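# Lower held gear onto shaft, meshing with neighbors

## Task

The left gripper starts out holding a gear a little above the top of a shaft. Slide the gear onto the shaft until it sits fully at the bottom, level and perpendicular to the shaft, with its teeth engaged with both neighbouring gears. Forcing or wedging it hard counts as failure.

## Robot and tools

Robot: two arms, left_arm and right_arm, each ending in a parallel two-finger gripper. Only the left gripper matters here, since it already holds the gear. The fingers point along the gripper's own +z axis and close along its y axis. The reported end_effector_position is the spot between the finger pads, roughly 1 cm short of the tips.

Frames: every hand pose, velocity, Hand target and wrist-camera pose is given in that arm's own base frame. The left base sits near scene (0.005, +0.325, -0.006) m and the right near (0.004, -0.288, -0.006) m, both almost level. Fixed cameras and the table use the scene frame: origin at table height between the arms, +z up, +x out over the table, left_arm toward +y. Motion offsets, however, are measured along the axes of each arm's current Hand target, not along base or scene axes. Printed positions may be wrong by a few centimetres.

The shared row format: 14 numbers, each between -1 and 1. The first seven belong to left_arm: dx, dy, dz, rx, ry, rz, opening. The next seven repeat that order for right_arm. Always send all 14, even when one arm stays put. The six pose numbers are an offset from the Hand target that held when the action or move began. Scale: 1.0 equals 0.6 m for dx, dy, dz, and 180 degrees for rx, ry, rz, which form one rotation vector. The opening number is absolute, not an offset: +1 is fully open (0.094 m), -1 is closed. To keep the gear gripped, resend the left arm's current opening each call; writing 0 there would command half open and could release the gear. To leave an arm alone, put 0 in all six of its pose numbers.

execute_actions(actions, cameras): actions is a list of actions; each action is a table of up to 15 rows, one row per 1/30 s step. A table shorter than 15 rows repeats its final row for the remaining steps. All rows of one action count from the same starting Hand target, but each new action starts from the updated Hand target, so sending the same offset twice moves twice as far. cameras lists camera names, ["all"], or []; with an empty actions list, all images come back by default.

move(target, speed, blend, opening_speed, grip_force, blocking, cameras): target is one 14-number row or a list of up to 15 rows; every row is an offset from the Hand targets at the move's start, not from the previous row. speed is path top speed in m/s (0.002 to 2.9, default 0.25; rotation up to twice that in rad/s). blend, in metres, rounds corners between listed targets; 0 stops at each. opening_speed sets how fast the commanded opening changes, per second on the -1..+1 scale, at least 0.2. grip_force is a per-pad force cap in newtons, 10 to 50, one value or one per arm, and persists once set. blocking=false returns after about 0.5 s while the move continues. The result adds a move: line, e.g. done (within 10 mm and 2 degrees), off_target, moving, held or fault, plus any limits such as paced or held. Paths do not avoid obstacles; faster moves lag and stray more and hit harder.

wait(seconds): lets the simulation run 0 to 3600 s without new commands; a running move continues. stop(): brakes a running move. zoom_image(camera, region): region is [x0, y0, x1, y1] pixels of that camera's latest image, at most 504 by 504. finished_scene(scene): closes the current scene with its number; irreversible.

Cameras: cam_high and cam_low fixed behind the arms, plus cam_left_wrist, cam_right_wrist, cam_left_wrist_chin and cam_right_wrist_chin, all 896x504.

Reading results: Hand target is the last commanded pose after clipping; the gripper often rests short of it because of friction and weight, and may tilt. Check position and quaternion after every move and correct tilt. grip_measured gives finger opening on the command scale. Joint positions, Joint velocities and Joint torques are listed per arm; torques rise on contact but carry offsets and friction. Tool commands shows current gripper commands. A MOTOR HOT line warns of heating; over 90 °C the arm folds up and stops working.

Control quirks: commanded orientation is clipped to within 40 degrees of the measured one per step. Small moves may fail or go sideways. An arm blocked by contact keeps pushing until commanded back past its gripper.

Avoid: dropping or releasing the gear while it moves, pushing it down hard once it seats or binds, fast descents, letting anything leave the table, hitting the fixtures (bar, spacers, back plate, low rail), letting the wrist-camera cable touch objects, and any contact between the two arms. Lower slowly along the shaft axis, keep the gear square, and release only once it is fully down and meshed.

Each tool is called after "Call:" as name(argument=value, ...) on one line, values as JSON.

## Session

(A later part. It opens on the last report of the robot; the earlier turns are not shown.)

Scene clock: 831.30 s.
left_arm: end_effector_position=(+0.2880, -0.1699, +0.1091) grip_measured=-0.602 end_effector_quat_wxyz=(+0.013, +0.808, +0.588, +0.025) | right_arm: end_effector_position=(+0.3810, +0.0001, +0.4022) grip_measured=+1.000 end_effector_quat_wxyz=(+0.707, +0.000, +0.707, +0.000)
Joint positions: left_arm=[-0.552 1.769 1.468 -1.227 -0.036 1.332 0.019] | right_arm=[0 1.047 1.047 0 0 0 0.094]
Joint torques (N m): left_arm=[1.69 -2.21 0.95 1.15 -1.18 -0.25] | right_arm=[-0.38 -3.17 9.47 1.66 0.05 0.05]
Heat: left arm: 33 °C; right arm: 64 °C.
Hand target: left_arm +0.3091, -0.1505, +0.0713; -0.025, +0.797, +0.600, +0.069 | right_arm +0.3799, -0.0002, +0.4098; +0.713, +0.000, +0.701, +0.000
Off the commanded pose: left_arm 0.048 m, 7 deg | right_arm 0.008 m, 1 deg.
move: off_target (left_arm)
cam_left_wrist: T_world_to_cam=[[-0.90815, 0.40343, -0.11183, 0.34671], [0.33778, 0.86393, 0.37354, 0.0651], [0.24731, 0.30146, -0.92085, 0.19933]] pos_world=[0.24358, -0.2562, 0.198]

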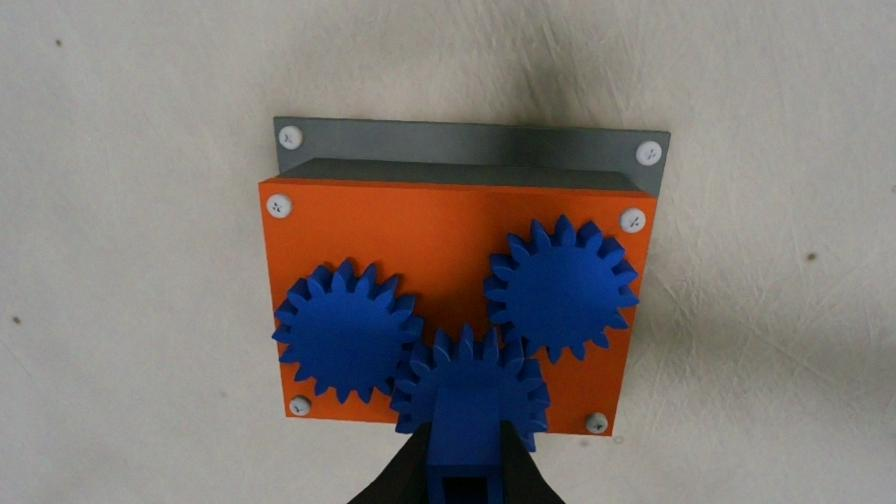

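Call:
move(target=[[0,0.008,-0.06,0,0,-0.012,-1,0,0,0,0,0,0,1],[0.008,0.012,-0.03,0,0,-0.012,-1,0,0,0,0,0,0,1],[0.014,0.008,-0.02,0,0,-0.02,-1,0,0,0,0,0,0,1],[0.014,0.014,-0.014,0,0,-0.008,-1,0,0,0,0,0,0,1],[0.004,0.014,-0.010,0,0,-0.016,-1,0,0,0,0,0,0,1],[-0.008,0.012,-0.006,0,0,-0.01,-1,0,0,0,0,0,0,1]], speed=0.06, blend=0.0005, cameras=["cam_left_wrist","cam_low"])

Call:
zoom_image(camera="cam_left_wrist", region=[370, 300, 560, 430])

Call:
zoom_image(camera="cam_low", region=[360, 230, 500, 340])

Scene clock: 845.43 s.
left_arm: end_effector_position=(+0.2893, -0.1709, +0.1102) grip_measured=-0.602 end_effector_quat_wxyz=(-0.001, +0.796, +0.606, +0.019) | right_arm: end_effector_position=(+0.3810, +0.0001, +0.4022) grip_measured=+1.000 end_effector_quat_wxyz=(+0.707, +0.000, +0.707, +0.000)
Joint positions: left_arm=[-0.552 1.805 1.516 -1.271 -0.036 1.288 0.019] | right_arm=[0 1.047 1.047 0 0 0 0.094]
Joint torques (N m): left_arm=[1.02 -2.88 1.25 1.26 -1.17 -0.23] | right_arm=[-0.27 -3.12 9.42 1.66 0.06 0.05]
Heat: left arm: 32 °C; right arm: 64 °C.
Hand target: left_arm +0.3144, -0.1576, +0.0744; -0.024, +0.787, +0.612, +0.070 | right_arm +0.3799, -0.0002, +0.4098; +0.713, +0.000, +0.701, +0.000
Off the commanded pose: left_arm 0.046 m, 6 deg | right_arm 0.008 m, 1 deg.
move: off_target (left_arm)
cam_left_wrist: T_world_to_cam=[[-0.92751, 0.3646, -0.08244, 0.34414], [0.30945, 0.87263, 0.37784, 0.07423], [0.2097, 0.32494, -0.92219, 0.2153]] pos_world=[0.25107, -0.26021, 0.19887]
Images, in order (width x height): cam_low 896x504, cam_left_wrist 896x504.

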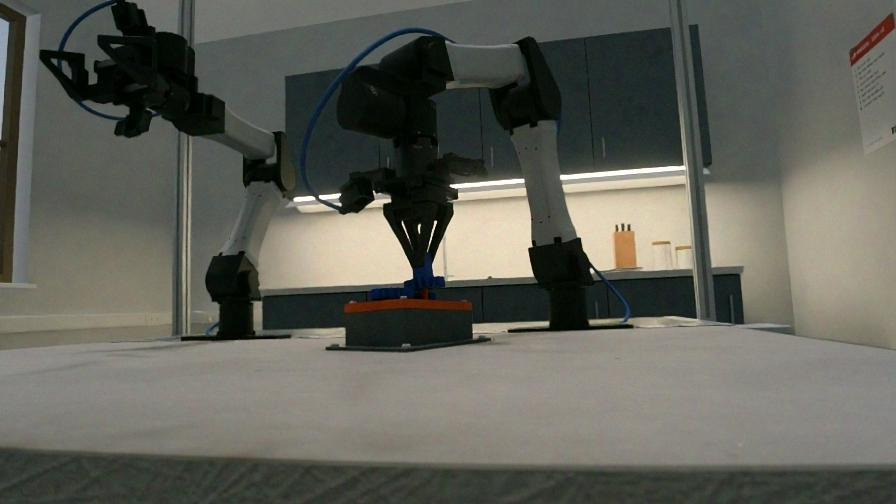

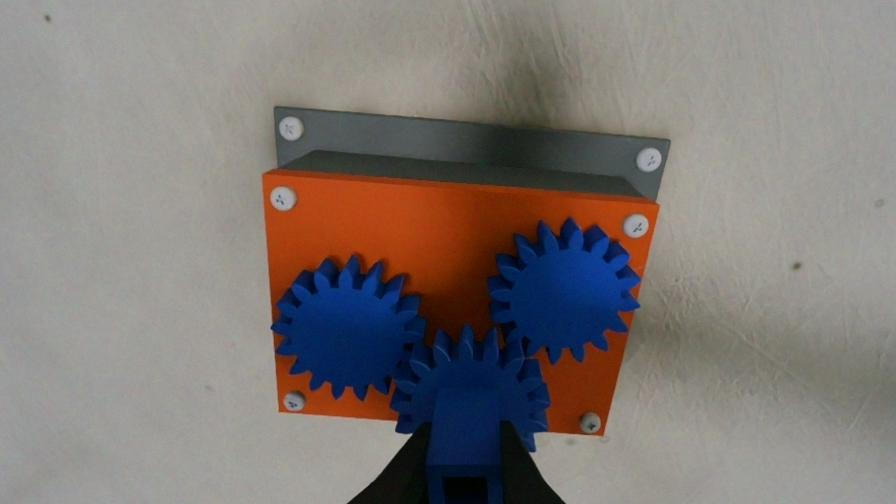

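Scaled by 2.653 from the camera's image (finer frame: 1280x720).

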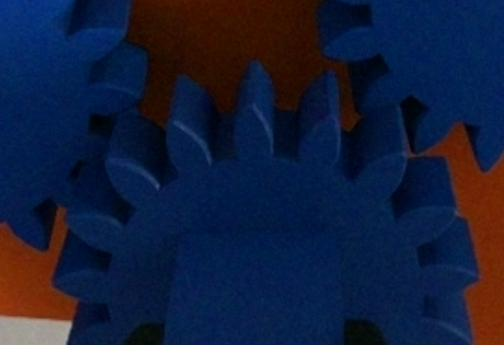

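Scaled by 3.600 from the camera's image (finer frame: 1280x720).

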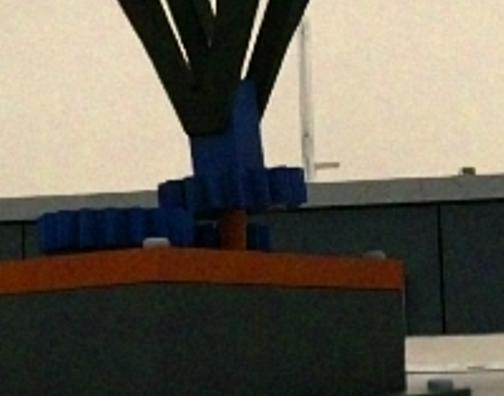

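Call:
move(target=[[0.004,-0.008,-0.03,-0.009,0,0,-1,0,0,0,0,0,0,1],[0.008,-0.006,0.0,-0.009,0,-0.01,-1,0,0,0,0,0,0,1],[0.01,-0.01,0,-0.009,0,0.006,-1,0,0,0,0,0,0,1],[0.016,-0.008,0.002,-0.009,0,-0.006,-1,0,0,0,0,0,0,1],[0.016,-0.004,0.002,-0.009,0,0.01,-1,0,0,0,0,0,0,1],[0.01,-0.004,0.004,-0.009,0,0.0,-1,0,0,0,0,0,0,1]], speed=0.06, blend=0.0005, cameras=["cam_left_wrist"])

Call:
zoom_image(camera="cam_left_wrist", region=[370, 300, 560, 430])

Scene clock: 860.80 s.
left_arm: end_effector_position=(+0.2883, -0.1696, +0.1093) grip_measured=-0.602 end_effector_quat_wxyz=(+0.021, +0.799, +0.600, +0.026) | right_arm: end_effector_position=(+0.3810, +0.0001, +0.4022) grip_measured=+1.000 end_effector_quat_wxyz=(+0.707, +0.000, +0.707, +0.000)
Joint positions: left_arm=[-0.549 1.755 1.45 -1.208 -0.033 1.305 0.019] | right_arm=[0 1.047 1.047 0 0 0 0.094]
Joint torques (N m): left_arm=[1.55 -1.83 1.76 1.22 -1.29 -0.24] | right_arm=[-0.25 -3.17 9.5 1.66 0.08 0.03]
Heat: left arm: 32 °C; right arm: 64 °C.
Hand target: left_arm +0.3137, -0.1509, +0.0728; -0.013, +0.787, +0.611, +0.078 | right_arm +0.3799, -0.0002, +0.4098; +0.713, +0.000, +0.701, +0.000
Off the commanded pose: left_arm 0.048 m, 7 deg | right_arm 0.008 m, 1 deg.
move: off_target (left_arm)
cam_left_wrist: T_world_to_cam=[[-0.91834, 0.3746, -0.12778, 0.34667], [0.30723, 0.87822, 0.36651, 0.07652], [0.24951, 0.29733, -0.9216, 0.19804]] pos_world=[0.24543, -0.25595, 0.19877]

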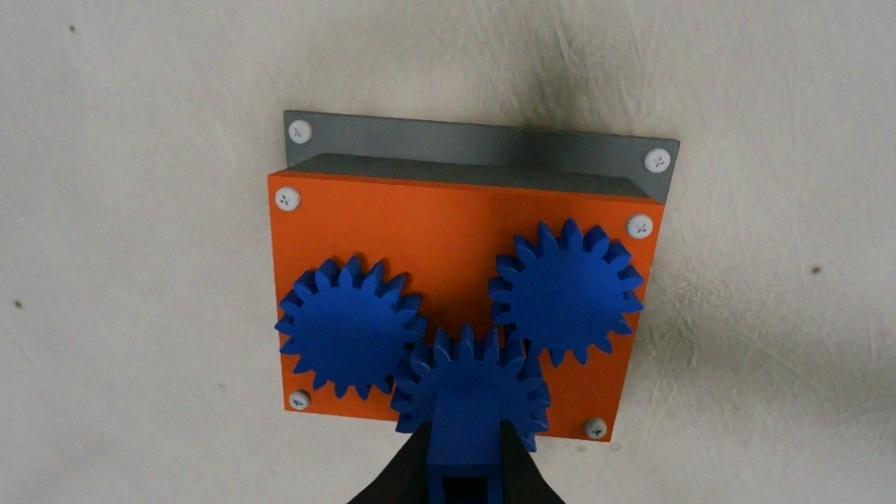

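Scaled by 2.653 from the camera's image (finer frame: 1280x720).

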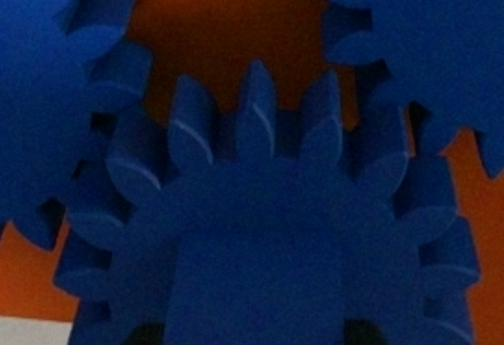

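Call:
move(target=[[0,0,-0.035,0,0.006,0.01,-1,0,0,0,0,0,0,1],[0.006,-0.004,-0.012,0,0.006,0.010,-1,0,0,0,0,0,0,1],[0.008,-0.016,-0.012,0,0.006,0.014,-1,0,0,0,0,0,0,1],[-0.014,-0.016,-0.012,0,0.006,0.012,-1,0,0,0,0,0,0,1],[-0.03,-0.012,-0.012,0,0.006,0.016,-1,0,0,0,0,0,0,1],[-0.03,-0.002,-0.012,0,0.006,0.01,-1,0,0,0,0,0,0,1],[-0.012,-0.004,-0.01,0,0.006,0.02,-1,0,0,0,0,0,0,1],[-0.012,-0.006,-0.01,0,0.006,0.012,-1,0,0,0,0,0,0,1]], speed=0.06, blend=0.0005)

Scene clock: 951.63 s.
left_arm: end_effector_position=(+0.2876, -0.1722, +0.1103) grip_measured=-0.602 end_effector_quat_wxyz=(+0.006, +0.807, +0.588, +0.051) | right_arm: end_effector_position=(+0.3810, +0.0001, +0.4022) grip_measured=+1.000 end_effector_quat_wxyz=(+0.707, +0.000, +0.707, +0.000)
Joint positions: left_arm=[-0.587 1.766 1.466 -1.223 -0.092 1.298 0.019] | right_arm=[0 1.047 1.047 0 0 0 0.094]
Joint torques (N m): left_arm=[1.84 -2.78 1.55 1.14 -0.91 -0.17] | right_arm=[-0.28 -3.14 9.48 1.65 0.06 0.05]
Heat: left arm: 31 °C; right arm: 65 °C.
Hand target: left_arm +0.3079, -0.1576, +0.0774; -0.020, +0.798, +0.596, +0.086 | right_arm +0.3799, -0.0002, +0.4098; +0.713, +0.000, +0.701, +0.000
Off the commanded pose: left_arm 0.041 m, 5 deg | right_arm 0.008 m, 1 deg.
move: off_target (left_arm)

Call:
move(target=[[0.01,0,-0.04,0.008,-0.006,0.005,-1,0,0,0,0,0,0,1],[0.02,0.004,-0.005,0.008,-0.006,0.005,-1,0,0,0,0,0,0,1],[0.026,0,-0.002,0.004,-0.006,0.013,-1,0,0,0,0,0,0,1],[0.028,0.004,0,0.002,-0.006,-0.002,-1,0,0,0,0,0,0,1],[0.034,0.006,0,0.0,-0.006,0.008,-1,0,0,0,0,0,0,1],[0.02,0.008,0.002,0.0,-0.006,0.016,-1,0,0,0,0,0,0,1],[0.02,0.0,0.002,0.0,-0.006,0.004,-1,0,0,0,0,0,0,1]], speed=0.06, blend=0.0005, cameras=["cam_low"])

Call:
zoom_image(camera="cam_low", region=[360, 230, 500, 340])

Scene clock: 964.93 s.
left_arm: end_effector_position=(+0.2884, -0.1689, +0.1092) grip_measured=-0.601 end_effector_quat_wxyz=(+0.022, +0.814, +0.580, +0.017) | right_arm: end_effector_position=(+0.3810, +0.0001, +0.4022) grip_measured=+1.000 end_effector_quat_wxyz=(+0.707, +0.000, +0.707, +0.000)
Joint positions: left_arm=[-0.536 1.758 1.454 -1.213 -0.013 1.367 0.019] | right_arm=[0 1.047 1.047 0 0 0 0.094]
Joint torques (N m): left_arm=[1.37 -3.37 1.66 1.11 -1.48 -0.24] | right_arm=[-0.31 -3.1 9.48 1.66 0.07 0.05]
Heat: left arm: 31 °C; right arm: 65 °C.
Hand target: left_arm +0.3113, -0.1461, +0.0782; -0.015, +0.803, +0.591, +0.078 | right_arm +0.3799, -0.0002, +0.4098; +0.713, +0.000, +0.701, +0.000
Off the commanded pose: left_arm 0.045 m, 8 deg | right_arm 0.008 m, 1 deg.
move: off_target (left_arm)

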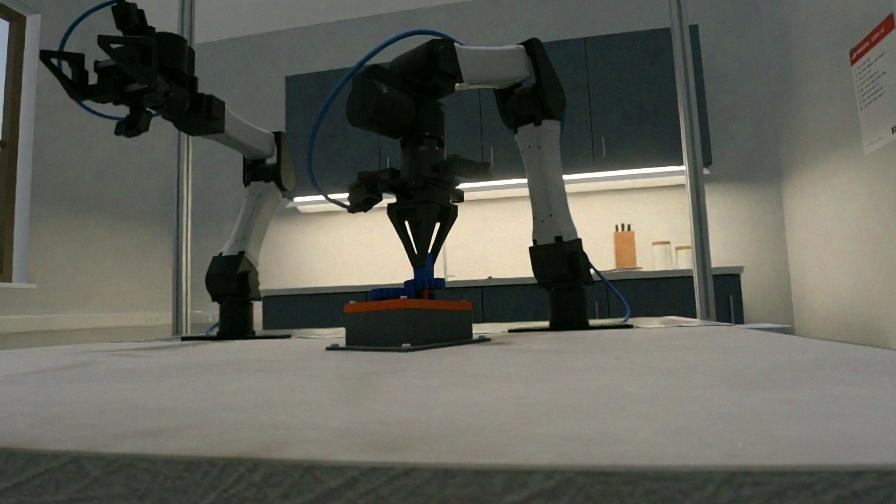

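Scaled by 3.600 from the camera's image (finer frame: 1280x720).

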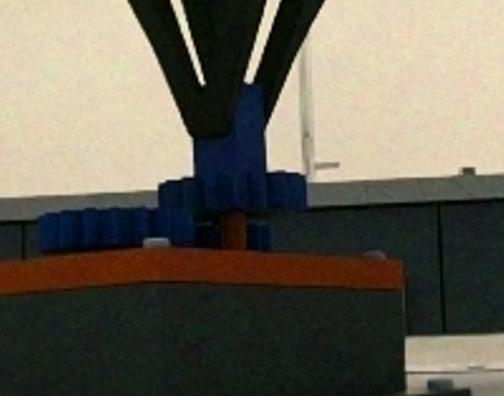

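Call:
move(target=[[0,0,-0.025,0.004,0.01,0,-1,0,0,0,0,0,0,1],[0.004,0.002,0.002,0.004,0.01,-0.01,-1,0,0,0,0,0,0,1],[0.004,0.002,0.002,0.003,0.009,-0.026,-1,0,0,0,0,0,0,1],[0.004,0.002,0.004,0.003,0.009,-0.010,-1,0,0,0,0,0,0,1],[0.004,0.002,0.006,0.003,0.009,0.006,-1,0,0,0,0,0,0,1],[0.004,0.002,0.006,0.003,0.009,0.024,-1,0,0,0,0,0,0,1],[0.004,0.002,0.006,0.003,0.009,0.04,-1,0,0,0,0,0,0,1],[0.004,0.002,0.006,0.003,0.009,0.055,-1,0,0,0,0,0,0,1]], speed=0.06, blend=0.0005)

Scene clock: 978.33 s.
left_arm: end_effector_position=(+0.2893, -0.1688, +0.0973) grip_measured=-0.601 end_effector_quat_wxyz=(+0.001, +0.857, +0.515, +0.026) | right_arm: end_effector_position=(+0.3810, +0.0001, +0.4022) grip_measured=+1.000 end_effector_quat_wxyz=(+0.707, +0.000, +0.707, +0.000)
Joint positions: left_arm=[-0.551 1.791 1.447 -1.202 -0.044 1.508 0.019] | right_arm=[0 1.047 1.047 0 0 0 0.094]
Joint torques (N m): left_arm=[2.17 -4.6 2.89 0.92 -1.46 -0.04] | right_arm=[-0.35 -3.19 9.43 1.66 0.06 0.04]
Heat: left arm: 32 °C; right arm: 65 °C.
Hand target: left_arm +0.3136, -0.1437, +0.0751; -0.034, +0.849, +0.520, +0.085 | right_arm +0.3799, -0.0002, +0.4098; +0.713, +0.000, +0.701, +0.000
Off the commanded pose: left_arm 0.041 m, 8 deg | right_arm 0.008 m, 1 deg.
move: off_target (left_arm)

Call:
move(target=[[-0.018,-0.014,-0.012,-0.008,-0.006,0,-1,0,0,0,0,0,0,1]], speed=0.06, cameras=["cam_low"])

Call:
zoom_image(camera="cam_low", region=[360, 230, 500, 340])

Scene clock: 983.93 s.
left_arm: end_effector_position=(+0.2875, -0.1691, +0.0975) grip_measured=-0.601 end_effector_quat_wxyz=(+0.013, +0.858, +0.512, +0.039) | right_arm: end_effector_position=(+0.3810, +0.0001, +0.4022) grip_measured=+1.000 end_effector_quat_wxyz=(+0.707, +0.000, +0.707, +0.000)
Joint positions: left_arm=[-0.562 1.755 1.403 -1.16 -0.059 1.505 0.019] | right_arm=[0 1.047 1.047 0 0 0 0.094]
Joint torques (N m): left_arm=[0.9 -5.6 2.52 0.81 -1.14 -0.23] | right_arm=[-0.25 -3.15 9.5 1.65 0.06 0.04]
Heat: left arm: 32 °C; right arm: 65 °C.
Hand target: left_arm +0.3005, -0.1505, +0.0799; -0.018, +0.850, +0.519, +0.083 | right_arm +0.3799, -0.0002, +0.4098; +0.713, +0.000, +0.701, +0.000
Off the commanded pose: left_arm 0.029 m, 6 deg | right_arm 0.008 m, 1 deg.
move: off_target (left_arm)

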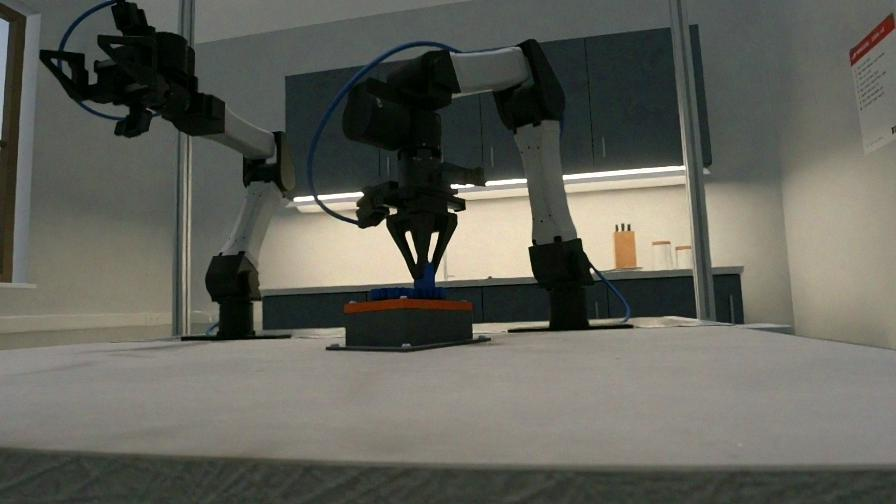

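Scaled by 3.600 from the camera's image (finer frame: 1280x720).

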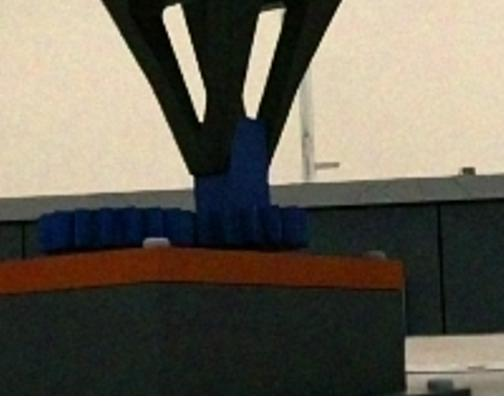

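Seated. A light tilt dither to confirm, then relax, release, retreat.

Call:
move(target=[[-0.006,-0.004,0.002,-0.012,0.0,0.005,-1,0,0,0,0,0,0,1],[-0.012,-0.012,-0.018,-0.006,-0.004,0,-1,0,0,0,0,0,0,1],[-0.014,-0.014,-0.018,-0.006,-0.004,0,-0.2,0,0,0,0,0,0,1]], speed=0.06, opening_speed=0.8)

Call:
move(target=[0,0,-0.15,0,0,0,-0.2,0,0,0,0,0,0,1], speed=0.12, cameras=["cam_low","cam_left_wrist"])

Call:
zoom_image(camera="cam_low", region=[360, 230, 500, 340])

Scene clock: 995.60 s.
left_arm: end_effector_position=(+0.2891, -0.1606, +0.0939) grip_measured=-0.204 end_effector_quat_wxyz=(+0.005, +0.854, +0.513, +0.084) | right_arm: end_effector_position=(+0.3810, +0.0001, +0.4022) grip_measured=+1.000 end_effector_quat_wxyz=(+0.707, +0.000, +0.707, +0.000)
Joint positions: left_arm=[-0.584 1.723 1.343 -1.109 -0.147 1.482 0.037] | right_arm=[0 1.047 1.047 0 0 0 0.094]
Joint torques (N m): left_arm=[0.49 -7.1 4.9 0.41 -0.15 -0.24] | right_arm=[-0.21 -3.21 9.43 1.66 0.06 0.06]
Heat: left arm: 32 °C; right arm: 65 °C.
Hand target: left_arm +0.2880, -0.1553, +0.0888; -0.007, +0.851, +0.518, +0.083 | right_arm +0.3799, -0.0002, +0.4098; +0.713, +0.000, +0.701, +0.000
Off the commanded pose: left_arm 0.007 m, 2 deg | right_arm 0.008 m, 1 deg.
move: done; target 3's new opening was sent with left_arm's hand 0.017 m and 4 deg from that target

Scene clock: 997.30 s.
left_arm: end_effector_position=(+0.2745, -0.1630, +0.1687) grip_measured=-0.203 end_effector_quat_wxyz=(-0.013, +0.852, +0.517, +0.076) | right_arm: end_effector_position=(+0.3810, +0.0001, +0.4022) grip_measured=+1.000 end_effector_quat_wxyz=(+0.707, +0.000, +0.707, +0.000)
Joint positions: left_arm=[-0.617 1.723 1.642 -1.453 -0.149 1.437 0.037] | right_arm=[0 1.047 1.047 0 0 0 0.094]
Joint torques (N m): left_arm=[-0.43 -7.94 7.82 0.23 -0.15 -0.24] | right_arm=[-0.38 -3.08 9.44 1.67 0.05 0.05]
Heat: left arm: 33 °C; right arm: 65 °C.
Hand target: left_arm +0.2759, -0.1640, +0.1776; -0.007, +0.851, +0.519, +0.083 | right_arm +0.3799, -0.0002, +0.4098; +0.713, +0.000, +0.701, +0.000
Off the commanded pose: left_arm 0.009 m, 1 deg | right_arm 0.008 m, 1 deg.
move: done
cam_left_wrist: T_world_to_cam=[[-0.82339, 0.55743, -0.10636, 0.33926], [0.44846, 0.75401, 0.47996, -0.02487], [0.34774, 0.34749, -0.87082, 0.22691]] pos_world=[0.21159, -0.24921, 0.24562]

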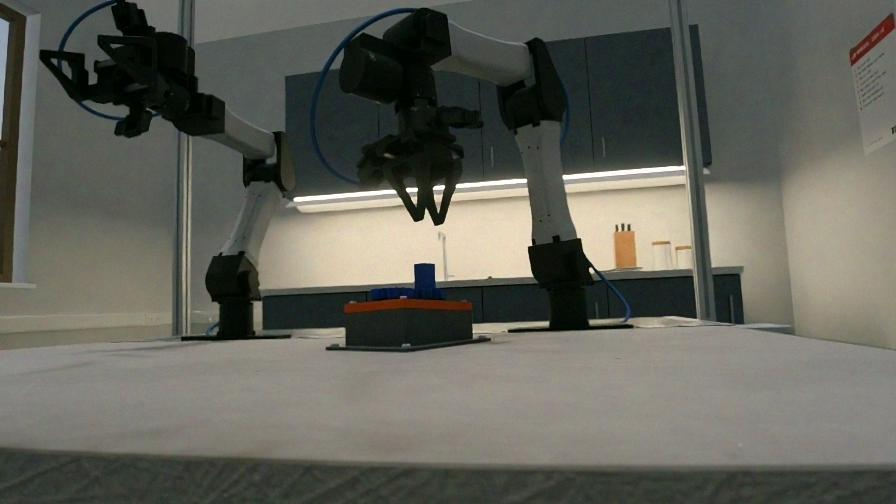

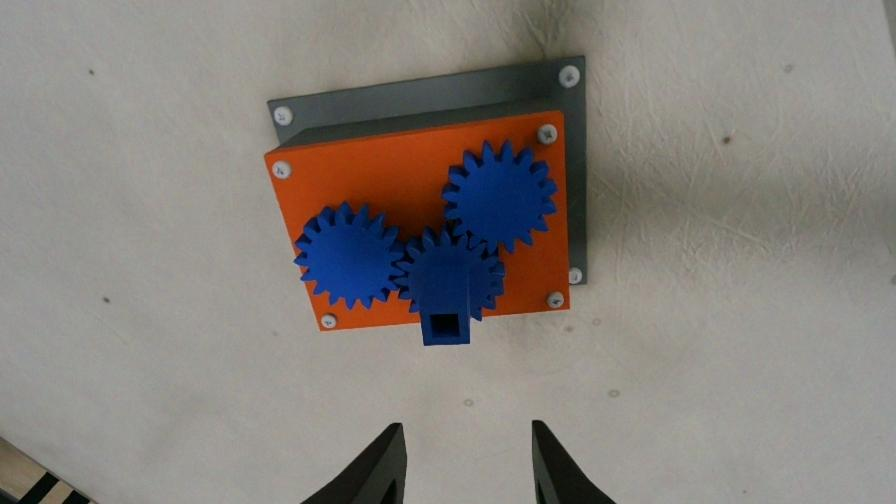

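Scaled by 3.600 from the camera's image (finer frame: 1280x720).

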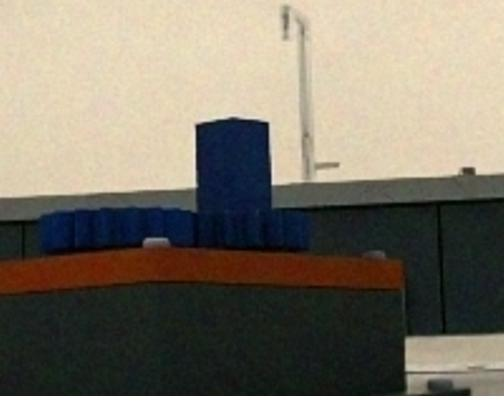

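Call:
finished_scene(scene=2)

The scene is finished: the task was done.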